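# Push the door fully closed and latched

## Task

Close the door completely so that its latch catches. At the finish the coffee table must still be standing upright, and the robot itself must not have toppled or be left leaning; either of those means failure.

## Robot and tools

ROBOT. A Hello Robot Stretch 4 with a single arm: an omni-wheel base, a lift riding up a mast, a telescoping arm reaching forward, a wrist with yaw, pitch and roll, and a five-finger hand. It stands about 1.6 m tall; the base rim lies within 0.23 m of the base origin.

FRAMES. The base frame sits on the floor beneath the base centre: x forward, y left, z up, in metres. hand_pose is reported in this frame (the hand point is 0.045 m in front of the palm; its +z runs along straight fingers, +y out of the palm) and may be slightly off. The odometry frame is the base frame as it was when the scene began; base_odometry counts wheel rotation only, so slip looks like travel. Heading is in rad, left positive.

move. One call carries one action plus optional "cameras" and "blocking". An action has "base", "joints" or both, optionally with "speeds", "pace", "contact_limits"; or it is {"end_of_arm": "enable_torque"} by itself (re-powers wrist motors that shut off). With no action it just reports state and images.
- base: a dict holding one relative offset from where the base last reported itself: translate_m (metres, forward positive, -2 to 2), strafe_m (metres, left positive, -2 to 2) or rotate_rad (radians, counter-clockwise positive, -3.2 to 3.2). Only translate_m and strafe_m may be combined, giving a straight diagonal drive without turning.
- joints: a dict of absolute targets by name. lift_m 0 to 1.2 m; arm_m 0 to 0.55 m extension; wrist_yaw_rad -1.134 to 4.276 (0 ahead, + left, 3.14 folded back); wrist_pitch_rad -1.117 to 4.259 (0 level, 1.57 pointing down); wrist_roll_rad -1.117 to 4.259 (0 palm up, 1.57 palm to robot's right, 3.14 palm down). Hand values are normalised -1 to 1, +1 open/straight, -1 closed: hand_little, hand_ring, hand_middle, hand_index, hand_thumb_bend, hand_thumb_turn (+1 beside palm, -1 opposite fingers). hand_force_limit (-1 to 1, about 0 to 10 N at fingertip, 15 N for thumb) and hand_speed (-0.96 to 1) are settings. Targets past a joint's range get clipped and reported; other bad values are refused; unknown keys make the call invalid.
- pace: "slow", "default", "fast" or "max". speeds: per-joint top speed for lift_m, arm_m and the wrist joints, instead of pace. A high lift slows the base.
- contact_limits: 0 (softest) to 1 (hardest), default 0.5, for arm_m, lift_m, translate_m, strafe_m, rotate_rad; put each beside its own command. A base limit persists until the next base command. Even at 0 the arm needs a firm push to stop.
- cameras: list from head_camera (420x560), head_left_camera and head_right_camera (fisheye 420x672), wrist_camera (616x392), or "all"; [] for none.
- blocking: true/omitted waits until everything rests; false returns in about half a second while motion continues. A later move overrides only the targets it names.

wait: seconds 0 to 10, optional cameras; returns early once running moves settle. stop: brakes all your running motions (also re-brakes slack wheels). zoom_image: camera plus region [x0, y0, x1, y1] in that camera's pixels, origin top-left, at most 504 by 504. show_instructions: shows reference pages. finished_scene: scene = the current scene's number; irreversible, and the door must stay latched without the robot.

RESULTS. "move" reads done, or the worst status. base_status/joint_status per motion: done, moving, off_target (resting short, maybe still pushing), contact_stop (held back, now slack), time_out (after 14 s, target dropped), limit_stop_at_own_body, limit_stop_at_tilt (lean over 6 degrees: lift, arm and wheels go limp until it eases), torque_fault (wrist motor off until enable_torque). An uncommanded stop cancels the later move, wait and finished_scene calls in that same reply. on_its_own lists what happened uncommanded (slack joints, rolling base, odd servo current). lidar_m: 12 distances in metres, 30-degree sectors starting straight ahead and going counter-clockwise (4th left, 7th behind, 10th right); "-" is nothing seen or closer than 0.25 m; it misses thin legs and glass. wrist_depth_mm: 7x7 grid of depths, 100 to 2000 mm, "-" unknown. turned_by_wheels vs turned_by_imu differing by over 0.1 rad in one move means slip or collision. base_tilt in degrees (forward, right). motor_effort in percent with peak in brackets; servo_current in mA. hand_stopped_by gives little, ring, middle, index, thumb_bend, thumb_turn: moving, target, force, stalled or fault; *_load_n are fingertip loads in N.

AVOID. Striking the door, walls or table hard, or slamming the door; push it closed slowly with a low contact limit and a flat hand or closed fingers. Do not bump or topple the coffee table. Steady hard pushes, especially with the hand high, can tip the robot. Self-collision arises with the hand over the base below lift 0.25 (0.45 pointing down), tilted-up-and-rolled wrists, or yaw plus pitch under about -1.1; the wrist starts folded back, so unfold yaw before tilting or rolling. Excess finger force and base moves that jam the hand into things can trip wrist motors.

Each tool is called after "Request:" as name(argument=value, ...), one argument or row to a line, values as JSON.

Reference images:

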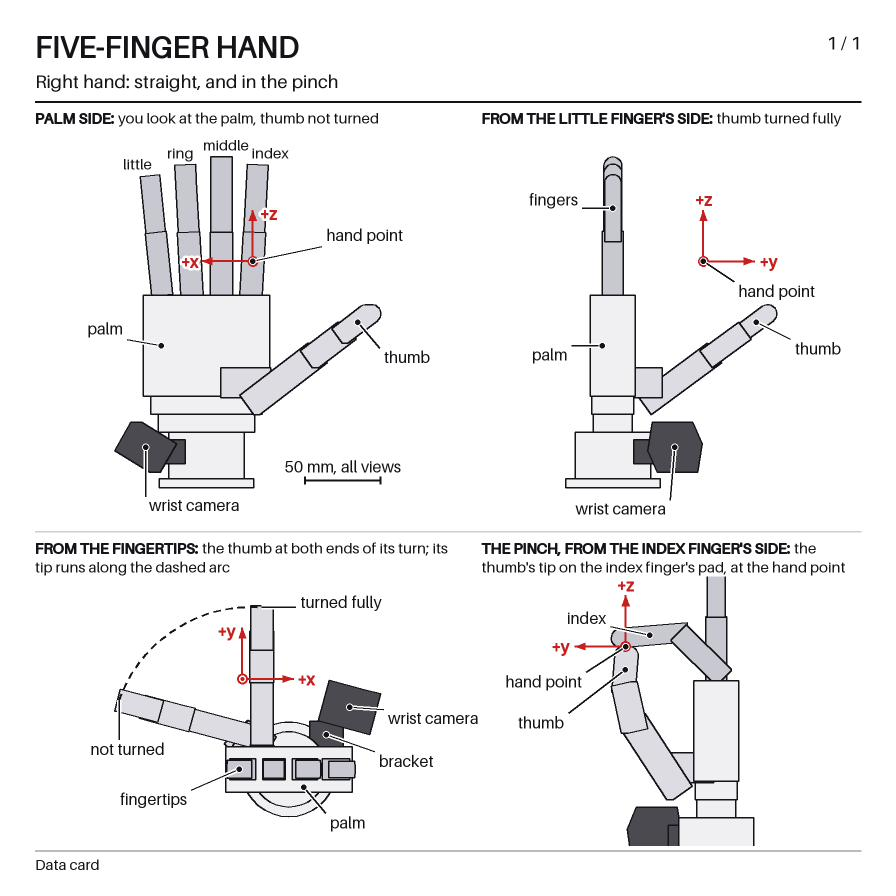

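## Session

Request:
move(
)

Scene clock: 0.00 s.
base_odometry: x=+0.000 y=+0.000 heading=+0.000
turned_by_wheels: +0.000
turned_by_imu: +0.000
base_tilt: forward=-0.5 right=+1.6
lidar_m: 0.86 0.91 0.67 0.66 0.74 1.11 1.15 1.32 0.97 0.94 1.02 0.86
base_status: not commanded
joint_positions: lift_m=+0.156 arm_m=+0.000 wrist_yaw_rad=+3.098 wrist_pitch_rad=+0.005 wrist_roll_rad=+0.000 hand_little=+1.000 hand_ring=+1.000 hand_middle=+1.000 hand_index=+1.000 hand_thumb_turn=+1.000 hand_thumb_bend=+1.000 hand_force_limit=+0.000 hand_speed=-0.800
joint_status: not commanded
measured_speeds: all 0
hand_stopped_by: target,target,target,target,target,target
little_load_n: 0.0
ring_load_n: 0.0
middle_load_n: 0.0
index_load_n: 0.0
thumb_bend_load_n: 0.0
thumb_turn_load_n: 0.0
motor_effort: lift_m=+20 arm_m=-4 wheel_0=-1 wheel_1=+1 wheel_2=+1
servo_current: wrist_yaw_rad=33 wrist_pitch_rad=33 wrist_roll_rad=65
hand_pose: x=-0.0454 y=+0.1278 z=+0.3937 quat_wxyz=(-0.488, -0.490, +0.512, +0.510) (m; base frame)
wrist_depth_mm: - 138 - - - - - / - 139 1336 - - - - / 119 140 254 - - - - / 138 190 - - - - - / 1808 1863 1808 - - - - / 1060 1182 168 131 - - - / 778 - - - - - -
pictures: head_camera, head_left_camera, head_right_camera, wrist_camera

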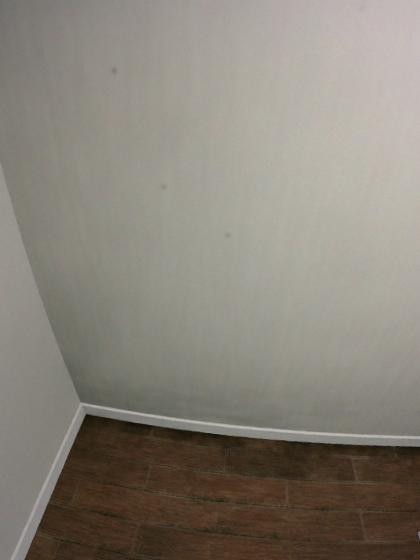

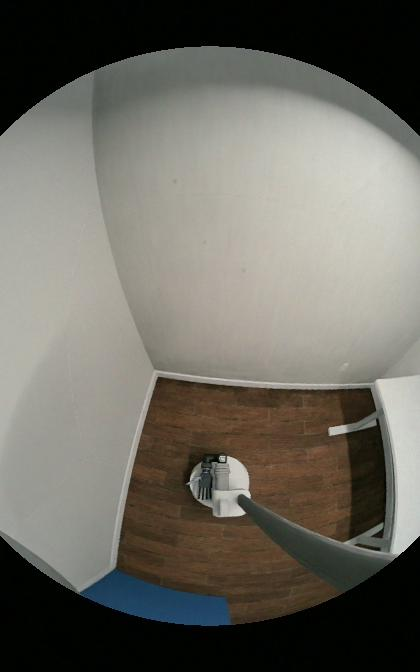

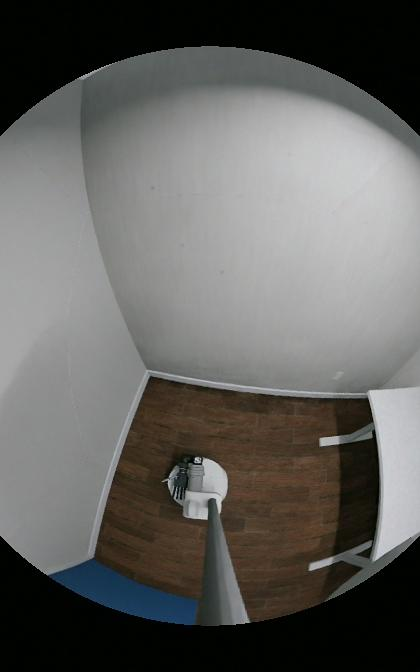

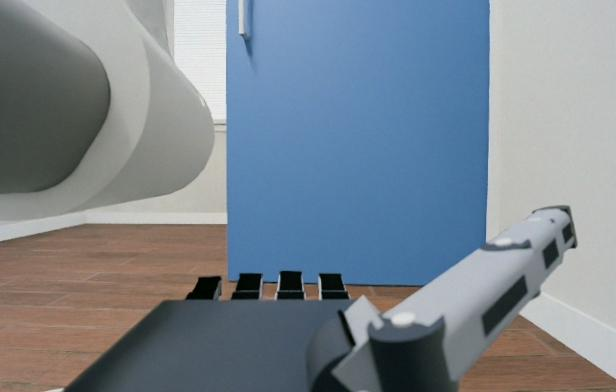

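Request:
move(
  base={"rotate_rad": 3.1},
  cameras=["head_camera","head_left_camera","head_right_camera"],
)

Scene clock: 4.70 s.
move: done
base_odometry: x=+0.000 y=+0.000 heading=+3.099
turned_by_wheels: +3.099
turned_by_imu: +3.116
base_tilt: forward=-0.4 right=+1.6
lidar_m: 1.15 1.32 0.98 0.95 1.01 0.86 0.86 0.90 0.68 0.66 0.73 1.06
base_status: done
joint_positions: lift_m=+0.156 arm_m=+0.000 wrist_yaw_rad=+3.098 wrist_pitch_rad=+0.005 wrist_roll_rad=+0.000 hand_little=+1.000 hand_ring=+1.000 hand_middle=+1.000 hand_index=+1.000 hand_thumb_turn=+1.000 hand_thumb_bend=+1.000 hand_force_limit=+0.000 hand_speed=-0.800
joint_status: not commanded
measured_speeds: all 0
hand_stopped_by: target,target,target,target,target,target
little_load_n: 0.0
ring_load_n: -0.5
middle_load_n: 0.0
index_load_n: 0.0
thumb_bend_load_n: 0.0
thumb_turn_load_n: 0.0
motor_effort: lift_m=+20(20) arm_m=-4(5) wheel_0=-4(9) wheel_1=-2(9) wheel_2=-5(12)
servo_current: wrist_yaw_rad=39(59) wrist_pitch_rad=20(59) wrist_roll_rad=39(59)
hand_pose: x=-0.0454 y=+0.1278 z=+0.3937 quat_wxyz=(-0.488, -0.490, +0.512, +0.510) (m; base frame)
wrist_depth_mm: - 139 - - - - - / - 139 - - - - - / 123 141 240 - - - - / 138 174 - - - - - / - - - - - - - / 960 - 130 132 - - - / 768 - - - - - 723
pictures: head_camera, head_left_camera, head_right_camera

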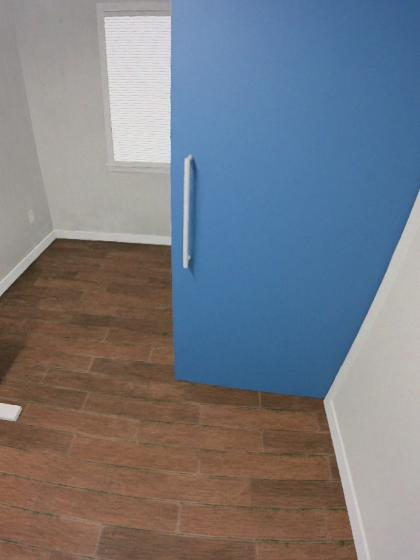

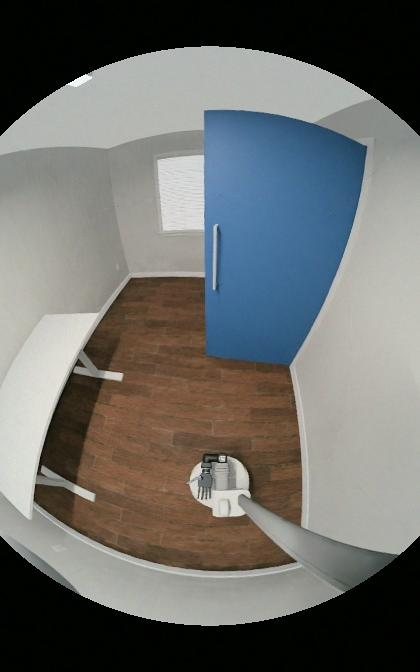

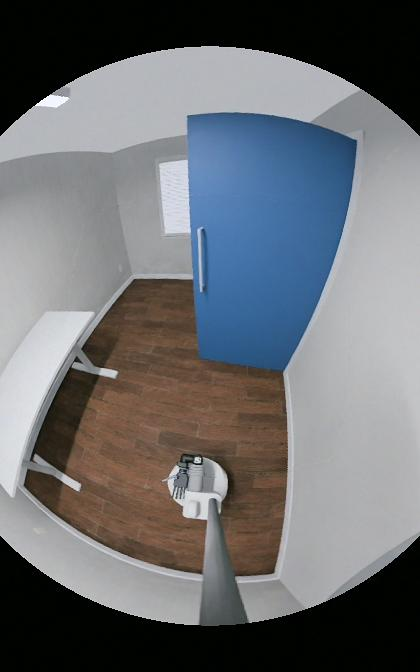

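Request:
move(
  base={"translate_m": 0.3, "strafe_m": 0.45},
  cameras=["head_camera","head_left_camera","head_right_camera"],
)

Scene clock: 10.13 s.
move: done
base_odometry: x=-0.319 y=-0.437 heading=+3.099
turned_by_wheels: +0.000
turned_by_imu: -0.001
base_tilt: forward=-0.4 right=+1.6
lidar_m: 2.53 0.66 0.52 0.47 0.52 0.74 1.13 1.17 1.20 1.14 1.14 0.90
base_status: done
joint_positions: lift_m=+0.156 arm_m=+0.000 wrist_yaw_rad=+3.098 wrist_pitch_rad=+0.005 wrist_roll_rad=+0.000 hand_little=+1.000 hand_ring=+1.000 hand_middle=+1.000 hand_index=+1.000 hand_thumb_turn=+1.000 hand_thumb_bend=+1.000 hand_force_limit=+0.000 hand_speed=-0.800
joint_status: not commanded
measured_speeds: all 0
hand_stopped_by: target,target,target,target,target,target
little_load_n: -0.5
ring_load_n: 0.0
middle_load_n: 0.0
index_load_n: 0.0
thumb_bend_load_n: 0.0
thumb_turn_load_n: 0.5
motor_effort: lift_m=+20(20) arm_m=-4(5) wheel_0=-1(9) wheel_1=+2(12) wheel_2=-5(10)
servo_current: wrist_yaw_rad=46(59) wrist_pitch_rad=39(59) wrist_roll_rad=33(59)
hand_pose: x=-0.0454 y=+0.1278 z=+0.3937 quat_wxyz=(-0.488, -0.490, +0.512, +0.510) (m; base frame)
wrist_depth_mm: - 139 - - - - - / - 140 - - - - - / 123 141 243 - - - - / 138 177 - - - - - / - - - - - - - / 1042 1060 130 131 - - - / 768 - - - - - -
pictures: head_camera, head_left_camera, head_right_camera

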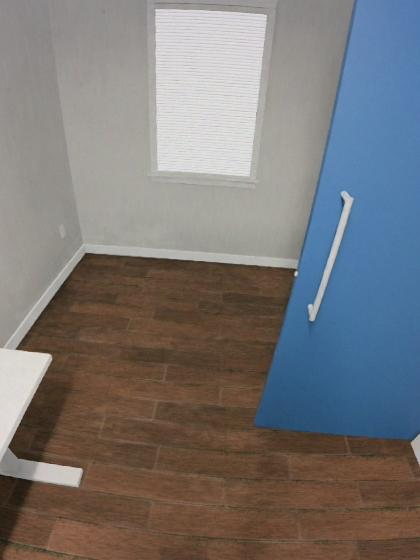

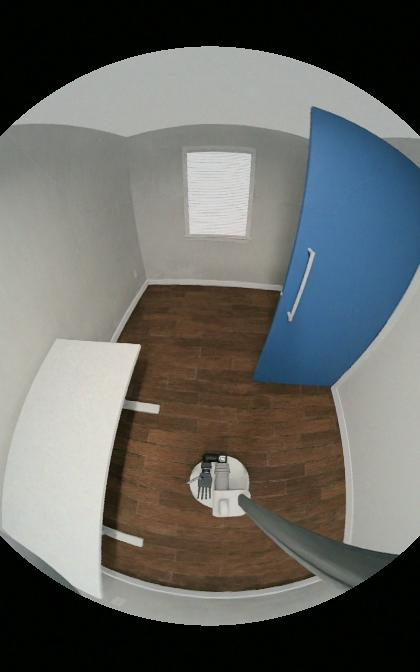

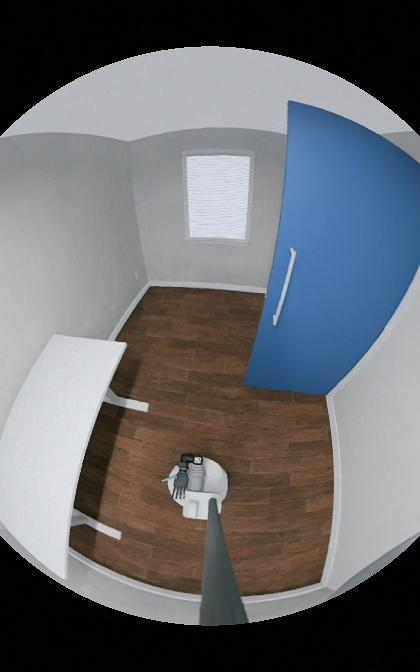

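Request:
move(
  base={"rotate_rad": -0.7},
  joints={"lift_m": 0.27, "arm_m": 0.2},
)

Request:
move(
  base={"translate_m": 0.2, "strafe_m": 0.17},
  cameras=["head_camera","head_left_camera","head_right_camera"],
)

Scene clock: 21.47 s.
move: done
base_odometry: x=-0.319 y=-0.437 heading=+2.399
turned_by_wheels: -0.699
turned_by_imu: -0.703
base_tilt: forward=-0.4 right=+1.6
lidar_m: 0.90 0.91 0.84 0.55 0.48 0.50 0.64 1.12 1.14 1.24 1.14 1.16
base_status: done
joint_positions: lift_m=+0.270 arm_m=+0.200 wrist_yaw_rad=+3.098 wrist_pitch_rad=+0.005 wrist_roll_rad=+0.000 hand_little=+1.000 hand_ring=+1.000 hand_middle=+1.000 hand_index=+1.000 hand_thumb_turn=+1.000 hand_thumb_bend=+1.000 hand_force_limit=+0.000 hand_speed=-0.800
joint_status: all done
measured_speeds: all 0
hand_stopped_by: target,target,target,target,target,target
little_load_n: 0.0
ring_load_n: 0.0
middle_load_n: 0.0
index_load_n: 0.0
thumb_bend_load_n: 0.0
thumb_turn_load_n: 0.0
motor_effort: lift_m=+25(29) arm_m=+5(7) wheel_0=+1(8) wheel_1=+2(10) wheel_2=+4(11)
servo_current: wrist_yaw_rad=39(52) wrist_pitch_rad=39(65) wrist_roll_rad=52(52)
hand_pose: x=+0.1544 y=+0.1278 z=+0.5069 quat_wxyz=(-0.488, -0.490, +0.512, +0.510) (m; base frame)
wrist_depth_mm: 108 - - - - - - / 109 187 379 - - - - / 110 175 338 - - - - / 173 224 459 - - - - / 355 402 - 1863 - - - / 362 399 130 132 - - - / 931 - - - - - 946
pictures: none

Scene clock: 23.73 s.
move: done
base_odometry: x=-0.581 y=-0.427 heading=+2.399
turned_by_wheels: +0.000
turned_by_imu: -0.001
base_tilt: forward=-0.4 right=+1.6
lidar_m: 0.67 2.26 2.11 0.51 0.48 0.50 0.61 1.37 1.39 1.27 1.17 1.00
base_status: done
joint_positions: lift_m=+0.270 arm_m=+0.200 wrist_yaw_rad=+3.098 wrist_pitch_rad=+0.005 wrist_roll_rad=+0.000 hand_little=+1.000 hand_ring=+1.000 hand_middle=+1.000 hand_index=+1.000 hand_thumb_turn=+1.000 hand_thumb_bend=+1.000 hand_force_limit=+0.000 hand_speed=-0.800
joint_status: not commanded
measured_speeds: all 0
hand_stopped_by: target,target,target,target,target,target
little_load_n: 0.0
ring_load_n: 0.0
middle_load_n: 0.0
index_load_n: 0.0
thumb_bend_load_n: 0.0
thumb_turn_load_n: 0.0
motor_effort: lift_m=+25(25) arm_m=+5(5) wheel_0=-3(7) wheel_1=+1(12) wheel_2=-4(11)
servo_current: wrist_yaw_rad=52(59) wrist_pitch_rad=52(65) wrist_roll_rad=33(65)
hand_pose: x=+0.1544 y=+0.1278 z=+0.5069 quat_wxyz=(-0.488, -0.490, +0.512, +0.510) (m; base frame)
wrist_depth_mm: 108 - - - - - - / 109 187 410 - - - - / 110 176 340 - - - - / 174 224 - - - - - / 351 402 - - - - - / 362 402 167 132 - - - / 917 - - - - - 960
pictures: head_camera, head_left_camera, head_right_camera

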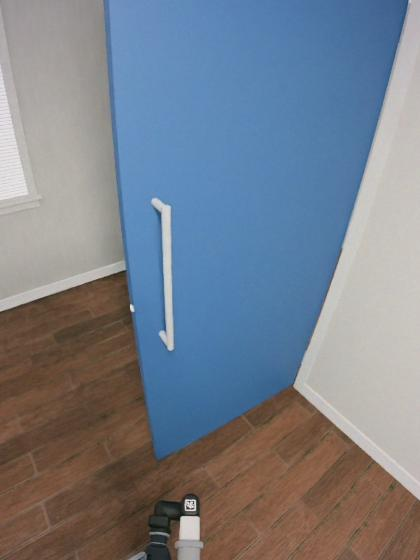

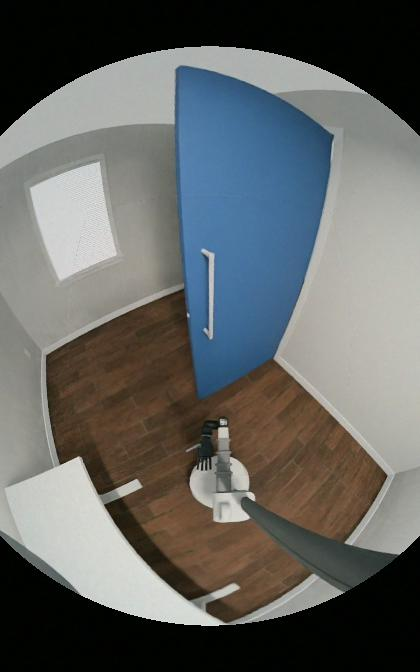

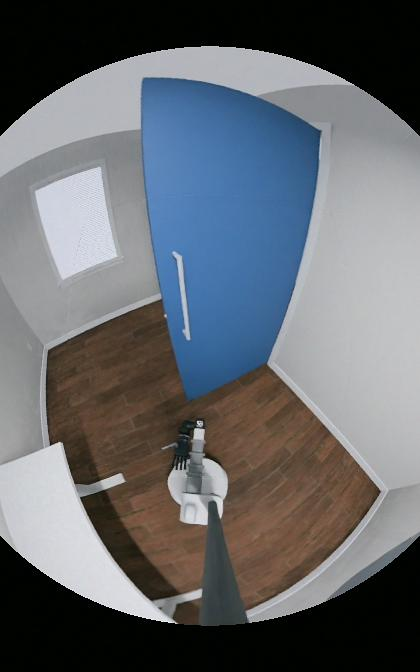

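Request:
move(
  base={"translate_m": 0.4, "strafe_m": 0.08},
  pace="slow",
  cameras=["head_camera","head_left_camera"],
)

Scene clock: 31.20 s.
move: done
base_odometry: x=-0.930 y=-0.215 heading=+2.399
turned_by_wheels: +0.000
turned_by_imu: -0.002
base_tilt: forward=-0.4 right=+1.6
lidar_m: 0.35 0.39 1.95 1.58 0.65 0.66 0.88 1.74 1.63 1.07 0.98 0.52
base_status: done
joint_positions: lift_m=+0.270 arm_m=+0.200 wrist_yaw_rad=+3.099 wrist_pitch_rad=+0.005 wrist_roll_rad=+0.000 hand_little=+1.000 hand_ring=+1.000 hand_middle=+1.000 hand_index=+1.000 hand_thumb_turn=+1.000 hand_thumb_bend=+1.000 hand_force_limit=+0.000 hand_speed=-0.800
joint_status: not commanded
measured_speeds: all 0
hand_stopped_by: target,target,target,target,target,target
little_load_n: 0.0
ring_load_n: 0.0
middle_load_n: 0.0
index_load_n: 0.0
thumb_bend_load_n: 0.0
thumb_turn_load_n: 0.0
motor_effort: lift_m=+25(25) arm_m=+4(5) wheel_0=+3(7) wheel_1=+4(8) wheel_2=-4(9)
servo_current: wrist_yaw_rad=39(59) wrist_pitch_rad=39(65) wrist_roll_rad=39(65)
hand_pose: x=+0.1543 y=+0.1275 z=+0.5070 quat_wxyz=(-0.488, -0.490, +0.512, +0.509) (m; base frame)
wrist_depth_mm: 108 - - - - - - / 108 173 - - - - - / 109 175 338 - - - - / 173 221 - - - - - / - 1808 - - - - - / 1205 413 168 132 - - - / 946 - - - - - 960
pictures: head_camera, head_left_camera

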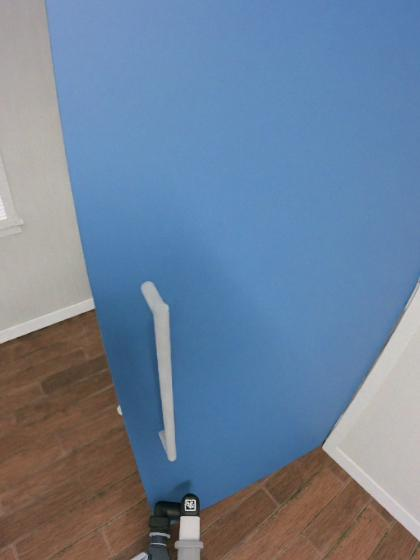

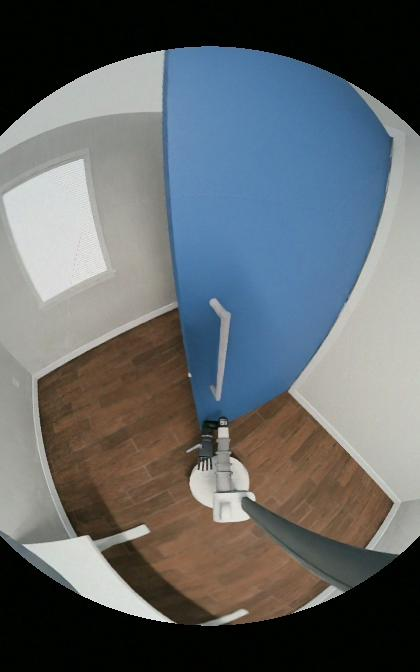

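Request:
move(
  base={"translate_m": 0.31, "strafe_m": 0.02},
  pace="slow",
)

Request:
move(
  base={"translate_m": 0.2, "strafe_m": -0.08},
  pace="slow",
  cameras=["head_camera","head_left_camera"],
)

Scene clock: 36.93 s.
move: done
base_odometry: x=-1.172 y=-0.021 heading=+2.400
turned_by_wheels: +0.000
turned_by_imu: -0.001
base_tilt: forward=-0.4 right=+1.6
lidar_m: 0.37 0.34 1.69 1.75 1.44 0.87 1.10 2.03 1.36 0.89 0.65 0.43
base_status: done
joint_positions: lift_m=+0.270 arm_m=+0.200 wrist_yaw_rad=+3.099 wrist_pitch_rad=+0.005 wrist_roll_rad=+0.000 hand_little=+1.000 hand_ring=+1.000 hand_middle=+1.000 hand_index=+1.000 hand_thumb_turn=+1.000 hand_thumb_bend=+1.000 hand_force_limit=+0.000 hand_speed=-0.800
joint_status: not commanded
measured_speeds: all 0
hand_stopped_by: target,target,target,target,target,target
little_load_n: 0.0
ring_load_n: 0.0
middle_load_n: 0.0
index_load_n: 0.0
thumb_bend_load_n: 0.0
thumb_turn_load_n: 0.0
motor_effort: lift_m=+25(25) arm_m=+4(4) wheel_0=+3(6) wheel_1=+5(8) wheel_2=-6(10)
servo_current: wrist_yaw_rad=39(52) wrist_pitch_rad=26(65) wrist_roll_rad=39(65)
hand_pose: x=+0.1543 y=+0.1275 z=+0.5070 quat_wxyz=(-0.488, -0.490, +0.512, +0.509) (m; base frame)
wrist_depth_mm: 107 - - - - - - / 108 150 - - - - - / 109 175 336 - - - - / 121 223 - - - - - / 364 1863 - - - - - / 1308 397 168 132 - - - / 946 - - - - - 946
pictures: none

Scene clock: 40.30 s.
move: done
base_odometry: x=-1.265 y=+0.173 heading=+2.400
turned_by_wheels: +0.000
turned_by_imu: -0.001
base_tilt: forward=-0.4 right=+1.7
lidar_m: 0.38 0.42 1.53 1.97 1.81 1.07 1.33 2.13 1.07 0.68 0.44 0.38
base_status: done
joint_positions: lift_m=+0.270 arm_m=+0.200 wrist_yaw_rad=+3.100 wrist_pitch_rad=+0.005 wrist_roll_rad=+0.000 hand_little=+1.000 hand_ring=+1.000 hand_middle=+1.000 hand_index=+1.000 hand_thumb_turn=+1.000 hand_thumb_bend=+1.000 hand_force_limit=+0.000 hand_speed=-0.800
joint_status: not commanded
measured_speeds: all 0
hand_stopped_by: target,target,target,target,target,target
little_load_n: 0.0
ring_load_n: 0.0
middle_load_n: 0.0
index_load_n: 0.0
thumb_bend_load_n: 0.0
thumb_turn_load_n: 0.0
motor_effort: lift_m=+25(25) arm_m=+4(4) wheel_0=+3(8) wheel_1=+4(6) wheel_2=-4(11)
servo_current: wrist_yaw_rad=46(59) wrist_pitch_rad=46(59) wrist_roll_rad=46(52)
hand_pose: x=+0.1542 y=+0.1274 z=+0.5070 quat_wxyz=(-0.488, -0.491, +0.512, +0.509) (m; base frame)
wrist_depth_mm: 107 - - - - - - / 107 152 - - - - - / 109 175 336 - - - - / 174 224 - - - - - / 1756 1808 - - - - - / 1336 404 168 132 - - - / 960 - - - - - 946
pictures: head_camera, head_left_camera

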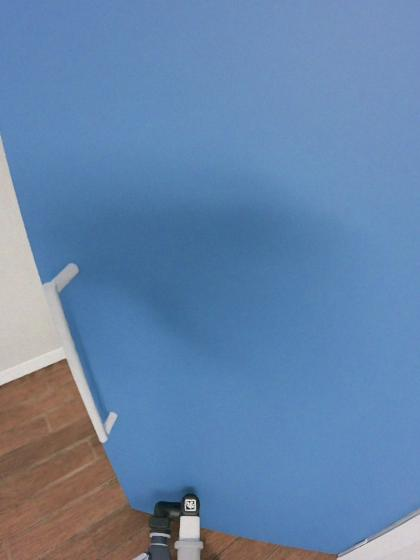

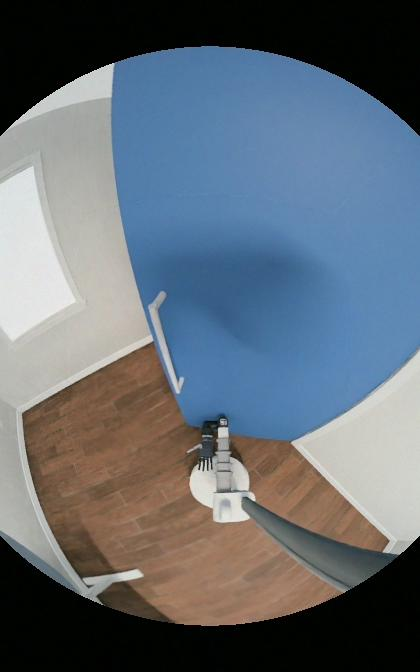

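Request:
move(
  base={"translate_m": -0.25},
)

Request:
move(
  base={"rotate_rad": -0.85},
)

Request:
move(
  base={"translate_m": -0.08, "strafe_m": 0.55},
  cameras=["head_camera","head_left_camera"],
)

Scene clock: 44.13 s.
move: done
base_odometry: x=-1.081 y=+0.004 heading=+2.399
turned_by_wheels: +0.000
turned_by_imu: +0.001
base_tilt: forward=-0.4 right=+1.7
lidar_m: 0.62 0.67 1.77 1.80 0.88 0.89 1.12 1.92 1.34 0.85 0.78 0.62
base_status: done
joint_positions: lift_m=+0.270 arm_m=+0.200 wrist_yaw_rad=+3.100 wrist_pitch_rad=+0.005 wrist_roll_rad=+0.000 hand_little=+1.000 hand_ring=+1.000 hand_middle=+1.000 hand_index=+1.000 hand_thumb_turn=+1.000 hand_thumb_bend=+1.000 hand_force_limit=+0.000 hand_speed=-0.800
joint_status: not commanded
measured_speeds: all 0
hand_stopped_by: target,target,target,target,target,target
little_load_n: 0.0
ring_load_n: 0.0
middle_load_n: 0.0
index_load_n: 0.0
thumb_bend_load_n: 0.0
thumb_turn_load_n: 0.0
motor_effort: lift_m=+25(25) arm_m=+4(4) wheel_0=-3(10) wheel_1=-3(9) wheel_2=+2(12)
servo_current: wrist_yaw_rad=52(59) wrist_pitch_rad=39(65) wrist_roll_rad=46(65)
hand_pose: x=+0.1542 y=+0.1274 z=+0.5070 quat_wxyz=(-0.488, -0.491, +0.512, +0.509) (m; base frame)
wrist_depth_mm: 108 - - - - - - / 110 175 - - - - - / 110 176 336 - - - - / 174 232 - - - - - / 359 - - - - - - / 1229 424 168 132 - - - / 946 - - - - - 946
pictures: none

Scene clock: 45.73 s.
move: done
base_odometry: x=-1.081 y=+0.004 heading=+1.550
turned_by_wheels: -0.849
turned_by_imu: -0.854
base_tilt: forward=-0.4 right=+1.6
lidar_m: 0.68 0.60 0.64 1.75 1.90 1.68 0.88 0.90 1.38 1.93 1.06 0.81
base_status: done
joint_positions: lift_m=+0.270 arm_m=+0.200 wrist_yaw_rad=+3.100 wrist_pitch_rad=+0.005 wrist_roll_rad=+0.000 hand_little=+1.000 hand_ring=+1.000 hand_middle=+1.000 hand_index=+1.000 hand_thumb_turn=+1.000 hand_thumb_bend=+1.000 hand_force_limit=+0.000 hand_speed=-0.800
joint_status: not commanded
measured_speeds: all 0
hand_stopped_by: target,target,target,target,target,target
little_load_n: 0.0
ring_load_n: 0.0
middle_load_n: 0.0
index_load_n: 0.0
thumb_bend_load_n: 0.0
thumb_turn_load_n: 0.0
motor_effort: lift_m=+24(25) arm_m=+4(4) wheel_0=+2(9) wheel_1=+4(10) wheel_2=+2(11)
servo_current: wrist_yaw_rad=46(52) wrist_pitch_rad=52(59) wrist_roll_rad=33(52)
hand_pose: x=+0.1543 y=+0.1274 z=+0.5070 quat_wxyz=(-0.488, -0.491, +0.512, +0.509) (m; base frame)
wrist_depth_mm: 108 1983 - - - - - / 109 184 382 - - - - / 110 176 338 - - - - / 174 223 - - - - - / 357 1983 - - - - - / 1255 1255 168 132 - - - / 946 - - - - - 946
pictures: none

Scene clock: 49.00 s.
move: done
base_odometry: x=-1.632 y=-0.064 heading=+1.550
turned_by_wheels: +0.000
turned_by_imu: +0.001
base_tilt: forward=-0.4 right=+1.5
lidar_m: 0.32 0.38 1.27 1.18 1.28 1.58 1.54 1.01 1.19 2.47 1.23 0.62
base_status: done
joint_positions: lift_m=+0.270 arm_m=+0.200 wrist_yaw_rad=+3.100 wrist_pitch_rad=+0.005 wrist_roll_rad=+0.000 hand_little=+1.000 hand_ring=+1.000 hand_middle=+1.000 hand_index=+1.000 hand_thumb_turn=+1.000 hand_thumb_bend=+1.000 hand_force_limit=+0.000 hand_speed=-0.800
joint_status: not commanded
measured_speeds: all 0
hand_stopped_by: target,target,target,target,target,target
little_load_n: 0.0
ring_load_n: 0.0
middle_load_n: 0.0
index_load_n: 0.0
thumb_bend_load_n: 0.0
thumb_turn_load_n: 0.5
motor_effort: lift_m=+24(25) arm_m=+4(4) wheel_0=-1(12) wheel_1=+1(11) wheel_2=+4(8)
servo_current: wrist_yaw_rad=39(65) wrist_pitch_rad=26(65) wrist_roll_rad=39(59)
hand_pose: x=+0.1543 y=+0.1274 z=+0.5070 quat_wxyz=(-0.488, -0.491, +0.512, +0.509) (m; base frame)
wrist_depth_mm: 108 - - - - - - / 109 186 - - - - - / 110 176 338 - - - - / 174 222 - - - - - / 359 402 - - - - - / 1160 1255 168 132 - - - / 960 - - - - - 946
pictures: head_camera, head_left_camera

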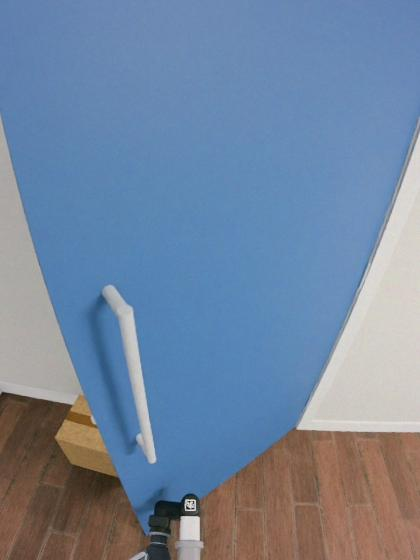

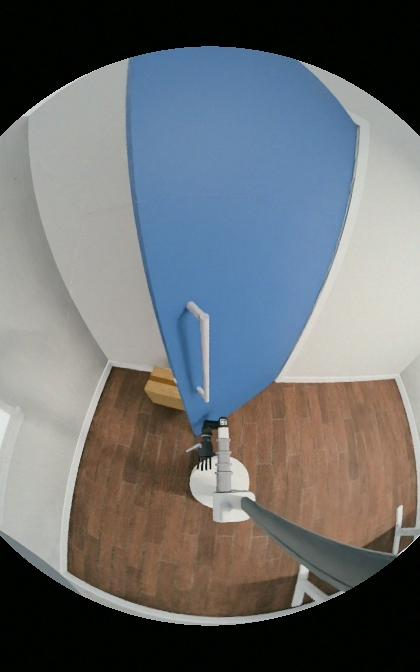

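Request:
move(
  base={"translate_m": -0.2, "strafe_m": 0.5},
  cameras=["head_camera","head_left_camera","head_right_camera"],
)

Scene clock: 53.53 s.
move: done
base_odometry: x=-2.136 y=-0.254 heading=+1.551
turned_by_wheels: +0.000
turned_by_imu: +0.002
base_tilt: forward=-0.4 right=+1.6
lidar_m: 0.78 1.00 0.72 0.67 0.75 1.18 1.29 1.38 1.21 2.94 1.55 0.64
base_status: done
joint_positions: lift_m=+0.270 arm_m=+0.200 wrist_yaw_rad=+3.100 wrist_pitch_rad=+0.005 wrist_roll_rad=+0.000 hand_little=+1.000 hand_ring=+1.000 hand_middle=+1.000 hand_index=+1.000 hand_thumb_turn=+1.000 hand_thumb_bend=+1.000 hand_force_limit=+0.000 hand_speed=-0.800
joint_status: not commanded
measured_speeds: all 0
hand_stopped_by: target,target,target,target,target,target
little_load_n: 0.0
ring_load_n: 0.0
middle_load_n: 0.0
index_load_n: 0.0
thumb_bend_load_n: 0.0
thumb_turn_load_n: 0.0
motor_effort: lift_m=+24(24) arm_m=+4(4) wheel_0=-1(13) wheel_1=+3(10) wheel_2=+4(9)
servo_current: wrist_yaw_rad=46(59) wrist_pitch_rad=39(65) wrist_roll_rad=26(65)
hand_pose: x=+0.1543 y=+0.1274 z=+0.5070 quat_wxyz=(-0.488, -0.491, +0.512, +0.509) (m; base frame)
wrist_depth_mm: 108 - - - - - 831 / 109 186 - - - - - / 110 175 336 - - - - / 174 222 - - - - - / 357 402 - - - - - / 1138 402 130 132 - - - / 946 - - - - - -
pictures: head_camera, head_left_camera, head_right_camera

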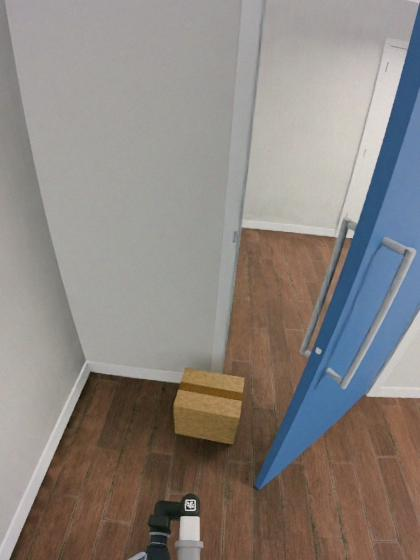

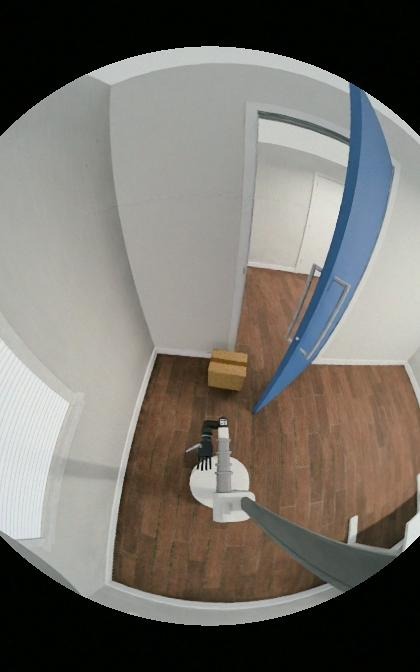

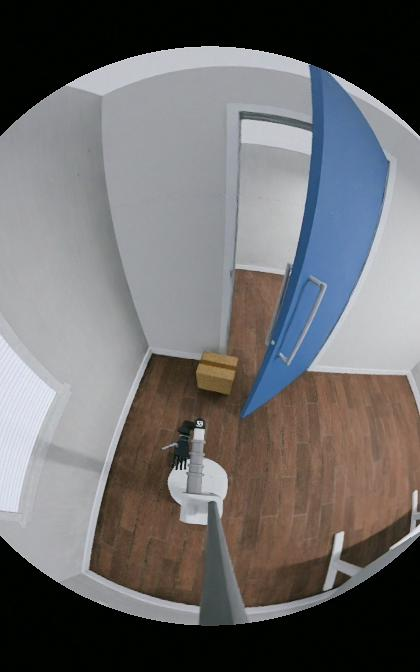

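Request:
zoom_image(
  camera="head_camera",
  region=[140, 340, 280, 480],
)

Scaled by 3.600 from the camera's 420x560 image, which has a finer 1200x1600 frame.

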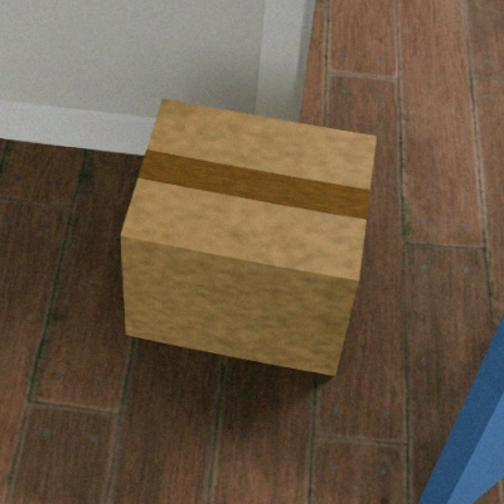

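Request:
move(
  joints={"arm_m": 0.0, "wrist_yaw_rad": 0.0, "wrist_roll_rad": 1.57, "hand_speed": 0.0, "hand_index": -1, "hand_middle": -1, "hand_ring": -1, "hand_little": -1, "hand_thumb_turn": -1},
  cameras=["head_camera", "head_left_camera", "wrist_camera"],
)

Scene clock: 68.27 s.
move: done
base_odometry: x=-2.136 y=-0.254 heading=+1.551
turned_by_wheels: +0.000
turned_by_imu: +0.000
base_tilt: forward=-0.4 right=+1.6
lidar_m: 0.81 1.00 0.71 0.69 0.73 1.20 1.28 1.38 1.21 2.95 1.52 0.59
base_status: not commanded
joint_positions: lift_m=+0.270 arm_m=+0.000 wrist_yaw_rad=+0.003 wrist_pitch_rad=+0.005 wrist_roll_rad=+1.568 hand_little=-1.000 hand_ring=-1.000 hand_middle=-1.000 hand_index=-1.000 hand_thumb_turn=-1.000 hand_thumb_bend=+1.000 hand_force_limit=+0.000 hand_speed=+0.000
joint_status: all done
measured_speeds: all 0
hand_stopped_by: target,target,target,target,target,target
little_load_n: 0.0
ring_load_n: 0.0
middle_load_n: 0.0
index_load_n: 0.0
thumb_bend_load_n: 0.0
thumb_turn_load_n: 0.0
motor_effort: lift_m=+24(24) arm_m=-4(6) wheel_0=-1(2) wheel_1=+2(3) wheel_2=+3(4)
servo_current: wrist_yaw_rad=46(150) wrist_pitch_rad=33(52) wrist_roll_rad=33(104)
hand_pose: x=+0.3927 y=-0.1469 z=+0.4161 quat_wxyz=(+0.000, +0.709, +0.002, +0.705) (m; base frame)
wrist_depth_mm: 351 359 357 353 364 375 382 / - - - - 1118 768 544 / - - - - - 778 559 / - - - - - - 554 / - - 146 - - - 554 / - - 143 - - 683 549 / - - - - - 683 544
pictures: head_camera, head_left_camera, wrist_camera

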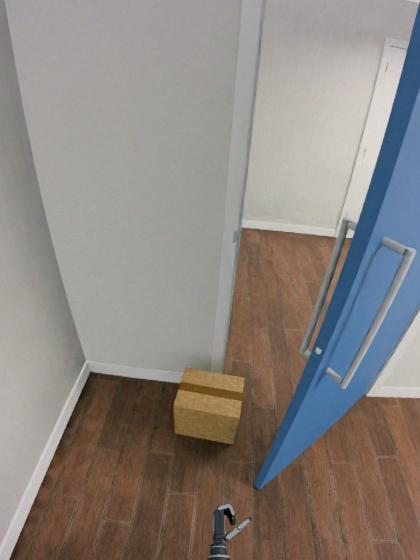

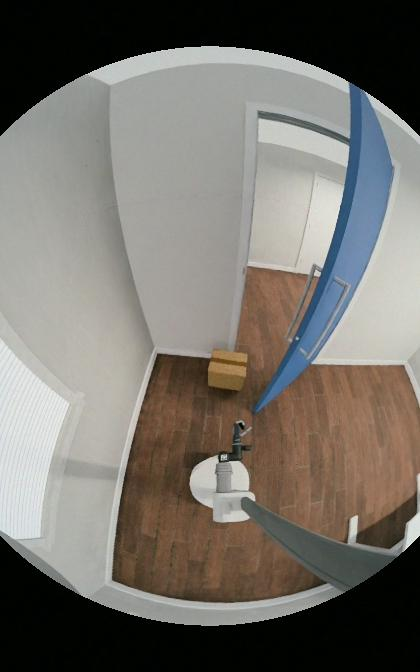

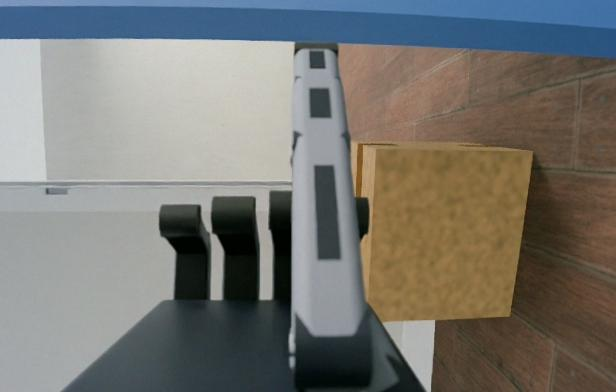

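Request:
move(
  joints={"wrist_yaw_rad": 3.098, "wrist_roll_rad": 0.0},
)

Request:
move(
  base={"translate_m": 0.35, "strafe_m": 0.06},
  pace="slow",
  cameras=["head_camera", "head_left_camera", "head_right_camera"],
)

Scene clock: 80.90 s.
move: done
base_odometry: x=-2.136 y=-0.254 heading=+1.551
turned_by_wheels: +0.000
turned_by_imu: +0.000
base_tilt: forward=-0.4 right=+1.6
lidar_m: 0.80 0.98 0.74 0.67 0.75 1.19 1.29 1.39 1.25 2.94 1.52 0.63
base_status: not commanded
joint_positions: lift_m=+0.270 arm_m=+0.000 wrist_yaw_rad=+3.095 wrist_pitch_rad=+0.005 wrist_roll_rad=+0.002 hand_little=-1.000 hand_ring=-1.000 hand_middle=-1.000 hand_index=-1.000 hand_thumb_turn=-1.000 hand_thumb_bend=+1.000 hand_force_limit=+0.000 hand_speed=+0.000
joint_status: all done
measured_speeds: all 0
hand_stopped_by: target,target,target,target,target,target
little_load_n: 0.0
ring_load_n: 0.0
middle_load_n: -0.5
index_load_n: 0.0
thumb_bend_load_n: 0.0
thumb_turn_load_n: 0.0
motor_effort: lift_m=+24(24) arm_m=+4(4) wheel_0=-1(2) wheel_1=+2(2) wheel_2=+3(3)
servo_current: wrist_yaw_rad=39(137) wrist_pitch_rad=26(72) wrist_roll_rad=26(104)
hand_pose: x=-0.0451 y=+0.1286 z=+0.5069 quat_wxyz=(-0.487, -0.489, +0.513, +0.510) (m; base frame)
wrist_depth_mm: - 139 - - - - - / - 139 - 113 - - - / 123 142 247 - - - - / 139 165 - - - - - / - - 146 - - - - / 1229 1255 143 - - - - / 976 - - - - 1025 -
pictures: none

Scene clock: 85.73 s.
move: done
base_odometry: x=-2.189 y=+0.097 heading=+1.551
turned_by_wheels: +0.000
turned_by_imu: -0.001
base_tilt: forward=-0.4 right=+1.6
lidar_m: 0.47 0.87 0.68 0.59 0.67 1.02 1.64 1.61 1.52 2.49 0.40 0.49
base_status: done
joint_positions: lift_m=+0.270 arm_m=+0.000 wrist_yaw_rad=+3.095 wrist_pitch_rad=+0.005 wrist_roll_rad=+0.002 hand_little=-1.000 hand_ring=-1.000 hand_middle=-1.000 hand_index=-1.000 hand_thumb_turn=-1.000 hand_thumb_bend=+1.000 hand_force_limit=+0.000 hand_speed=+0.000
joint_status: not commanded
measured_speeds: all 0
hand_stopped_by: target,target,target,target,target,target
little_load_n: 0.0
ring_load_n: 0.0
middle_load_n: 0.0
index_load_n: 0.0
thumb_bend_load_n: 0.0
thumb_turn_load_n: 0.0
motor_effort: lift_m=+24(25) arm_m=+4(4) wheel_0=+3(7) wheel_1=+5(8) wheel_2=-4(10)
servo_current: wrist_yaw_rad=39(59) wrist_pitch_rad=72(72) wrist_roll_rad=46(59)
hand_pose: x=-0.0451 y=+0.1286 z=+0.5069 quat_wxyz=(-0.487, -0.489, +0.513, +0.510) (m; base frame)
wrist_depth_mm: - 139 - - - 960 750 / - 140 - 112 - - - / 124 142 247 - - - - / 139 164 - - - - - / - - 146 - - - - / 1366 1464 143 - - - - / 1008 - - - - - -
pictures: head_camera, head_left_camera, head_right_camera

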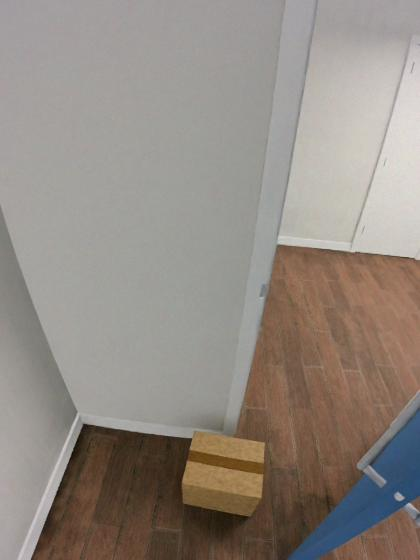

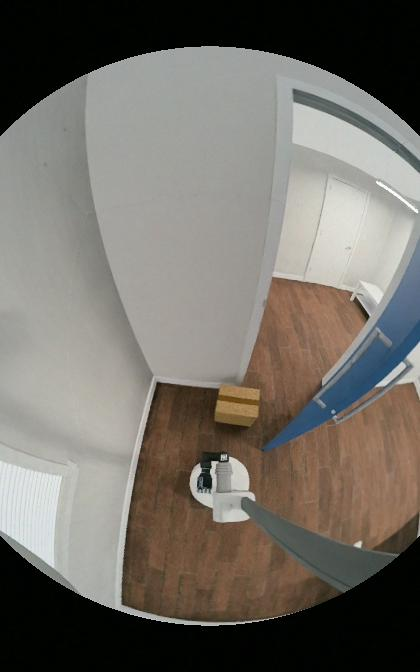

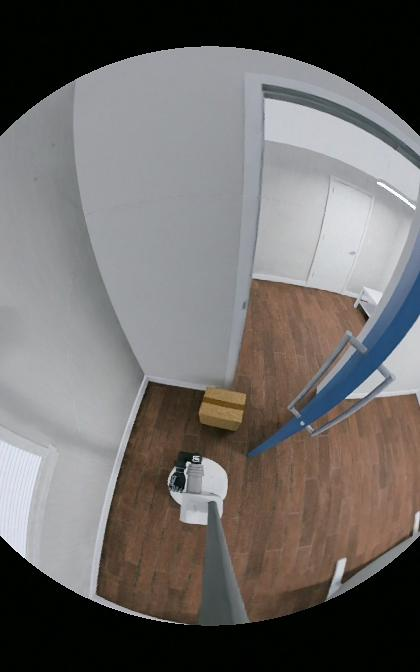

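Request:
move(
  base={"strafe_m": -0.5},
  pace="slow",
  cameras=["head_camera", "head_left_camera", "head_right_camera"],
)

Scene clock: 93.33 s.
move: done
base_odometry: x=-1.689 y=+0.087 heading=+1.551
turned_by_wheels: +0.000
turned_by_imu: +0.001
base_tilt: forward=-0.5 right=+1.6
lidar_m: 0.25 0.25 0.74 1.12 1.22 1.73 1.69 1.17 1.41 2.38 1.04 0.38
base_status: done
joint_positions: lift_m=+0.270 arm_m=+0.000 wrist_yaw_rad=+3.095 wrist_pitch_rad=+0.005 wrist_roll_rad=+0.002 hand_little=-1.000 hand_ring=-1.000 hand_middle=-1.000 hand_index=-1.000 hand_thumb_turn=-1.000 hand_thumb_bend=+1.000 hand_force_limit=+0.000 hand_speed=+0.000
joint_status: not commanded
measured_speeds: all 0
hand_stopped_by: target,target,target,target,target,target
little_load_n: 0.0
ring_load_n: 0.0
middle_load_n: 0.0
index_load_n: 0.0
thumb_bend_load_n: 0.0
thumb_turn_load_n: 0.0
motor_effort: lift_m=+24(24) arm_m=+4(4) wheel_0=+4(10) wheel_1=-2(9) wheel_2=+0(3)
servo_current: wrist_yaw_rad=46(65) wrist_pitch_rad=52(65) wrist_roll_rad=26(65)
hand_pose: x=-0.0451 y=+0.1286 z=+0.5069 quat_wxyz=(-0.487, -0.489, +0.513, +0.510) (m; base frame)
wrist_depth_mm: - 139 - - - - - / - 139 - 113 - - - / 123 142 247 - - - - / 138 165 - - - - - / - - 146 - - - - / 1255 1499 143 - - 1397 1281 / 976 - - - - 1008 991
pictures: head_camera, head_left_camera, head_right_camera

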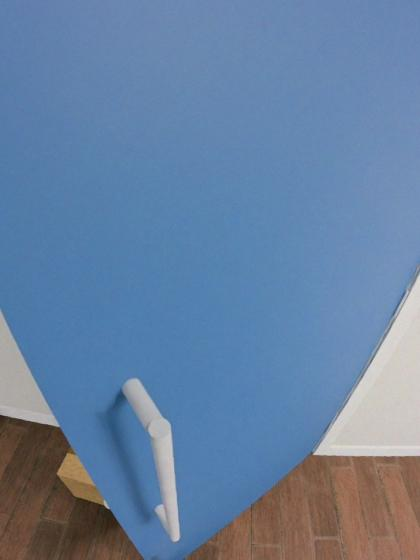

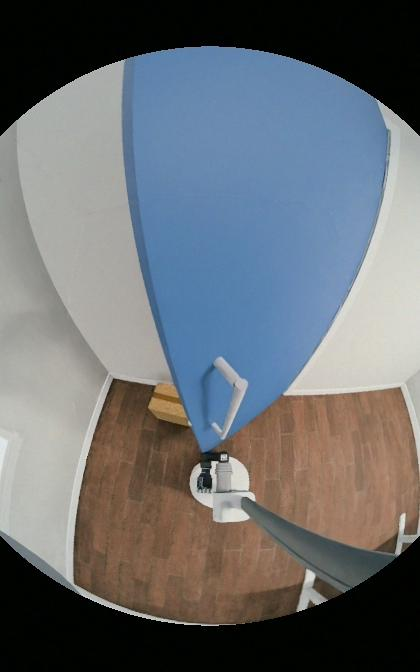

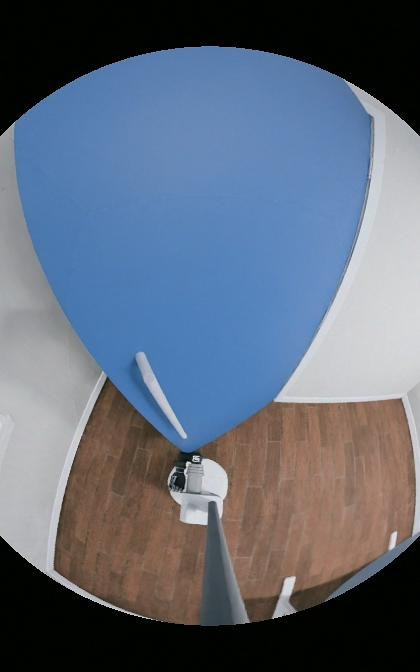

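Request:
move(
  base={"strafe_m": 0.42},
)

Request:
move(
  joints={"arm_m": 0.3},
  cameras=["head_camera", "head_left_camera", "head_right_camera"],
)

Scene clock: 97.53 s.
move: done
base_odometry: x=-2.109 y=+0.095 heading=+1.551
turned_by_wheels: +0.000
turned_by_imu: +0.001
base_tilt: forward=-0.4 right=+1.6
lidar_m: 0.47 0.88 0.74 0.66 0.75 1.14 1.64 1.52 1.41 2.46 0.33 0.42
base_status: done
joint_positions: lift_m=+0.270 arm_m=+0.000 wrist_yaw_rad=+3.095 wrist_pitch_rad=+0.005 wrist_roll_rad=+0.002 hand_little=-1.000 hand_ring=-1.000 hand_middle=-1.000 hand_index=-1.000 hand_thumb_turn=-1.000 hand_thumb_bend=+1.000 hand_force_limit=+0.000 hand_speed=+0.000
joint_status: not commanded
measured_speeds: all 0
hand_stopped_by: target,target,target,target,target,target
little_load_n: 0.0
ring_load_n: 0.0
middle_load_n: 0.0
index_load_n: 0.0
thumb_bend_load_n: 0.0
thumb_turn_load_n: 0.0
motor_effort: lift_m=+24(24) arm_m=+4(4) wheel_0=-2(12) wheel_1=+2(12) wheel_2=+0(1)
servo_current: wrist_yaw_rad=52(59) wrist_pitch_rad=39(65) wrist_roll_rad=26(65)
hand_pose: x=-0.0451 y=+0.1286 z=+0.5069 quat_wxyz=(-0.487, -0.489, +0.513, +0.510) (m; base frame)
wrist_depth_mm: - 139 - - - - 866 / - 139 - 113 - - - / 124 142 246 - - - - / 138 165 - - - - - / - - 146 - - - - / 1366 1430 143 - - - - / 991 - - - - 1042 -
pictures: none

Scene clock: 99.53 s.
move: done
base_odometry: x=-2.109 y=+0.095 heading=+1.551
turned_by_wheels: +0.000
turned_by_imu: +0.000
base_tilt: forward=-0.4 right=+1.6
lidar_m: 0.45 0.90 0.75 0.69 0.75 1.14 1.63 1.46 1.42 2.47 0.34 0.42
base_status: not commanded
joint_positions: lift_m=+0.270 arm_m=+0.300 wrist_yaw_rad=+3.095 wrist_pitch_rad=+0.005 wrist_roll_rad=+0.002 hand_little=-1.000 hand_ring=-1.000 hand_middle=-1.000 hand_index=-1.000 hand_thumb_turn=-1.000 hand_thumb_bend=+1.000 hand_force_limit=+0.000 hand_speed=+0.000
joint_status: all done
measured_speeds: all 0
hand_stopped_by: target,target,target,target,target,target
little_load_n: 0.0
ring_load_n: 0.0
middle_load_n: 0.0
index_load_n: 0.0
thumb_bend_load_n: 0.0
thumb_turn_load_n: 0.0
motor_effort: lift_m=+24(24) arm_m=+5(7) wheel_0=-2(3) wheel_1=+2(2) wheel_2=+0(0)
servo_current: wrist_yaw_rad=39(52) wrist_pitch_rad=39(65) wrist_roll_rad=65(65)
hand_pose: x=+0.2548 y=+0.1286 z=+0.5069 quat_wxyz=(-0.488, -0.489, +0.513, +0.510) (m; base frame)
wrist_depth_mm: - 480 - - - 1138 831 / 114 168 - - - 1182 - / 138 176 436 - - - - / - 445 - - - - - / - 480 146 - - - - / 1336 480 143 - - - - / 976 - - - - 1008 -
pictures: head_camera, head_left_camera, head_right_camera

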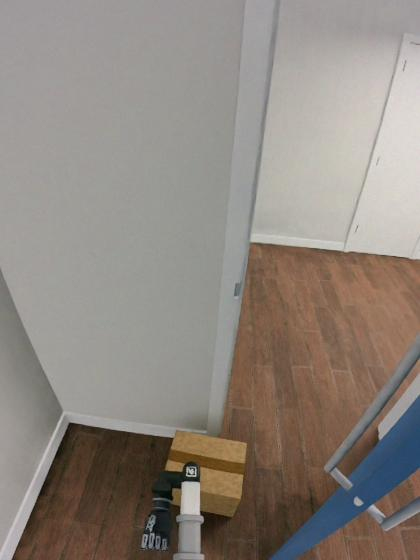

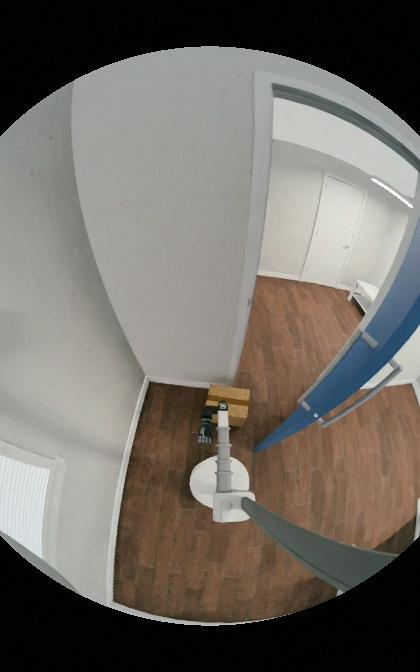

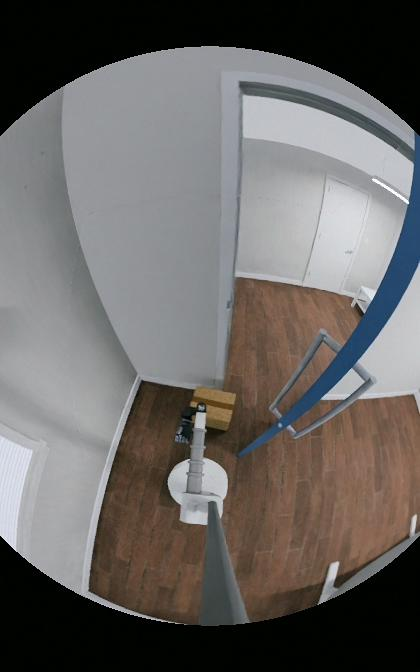

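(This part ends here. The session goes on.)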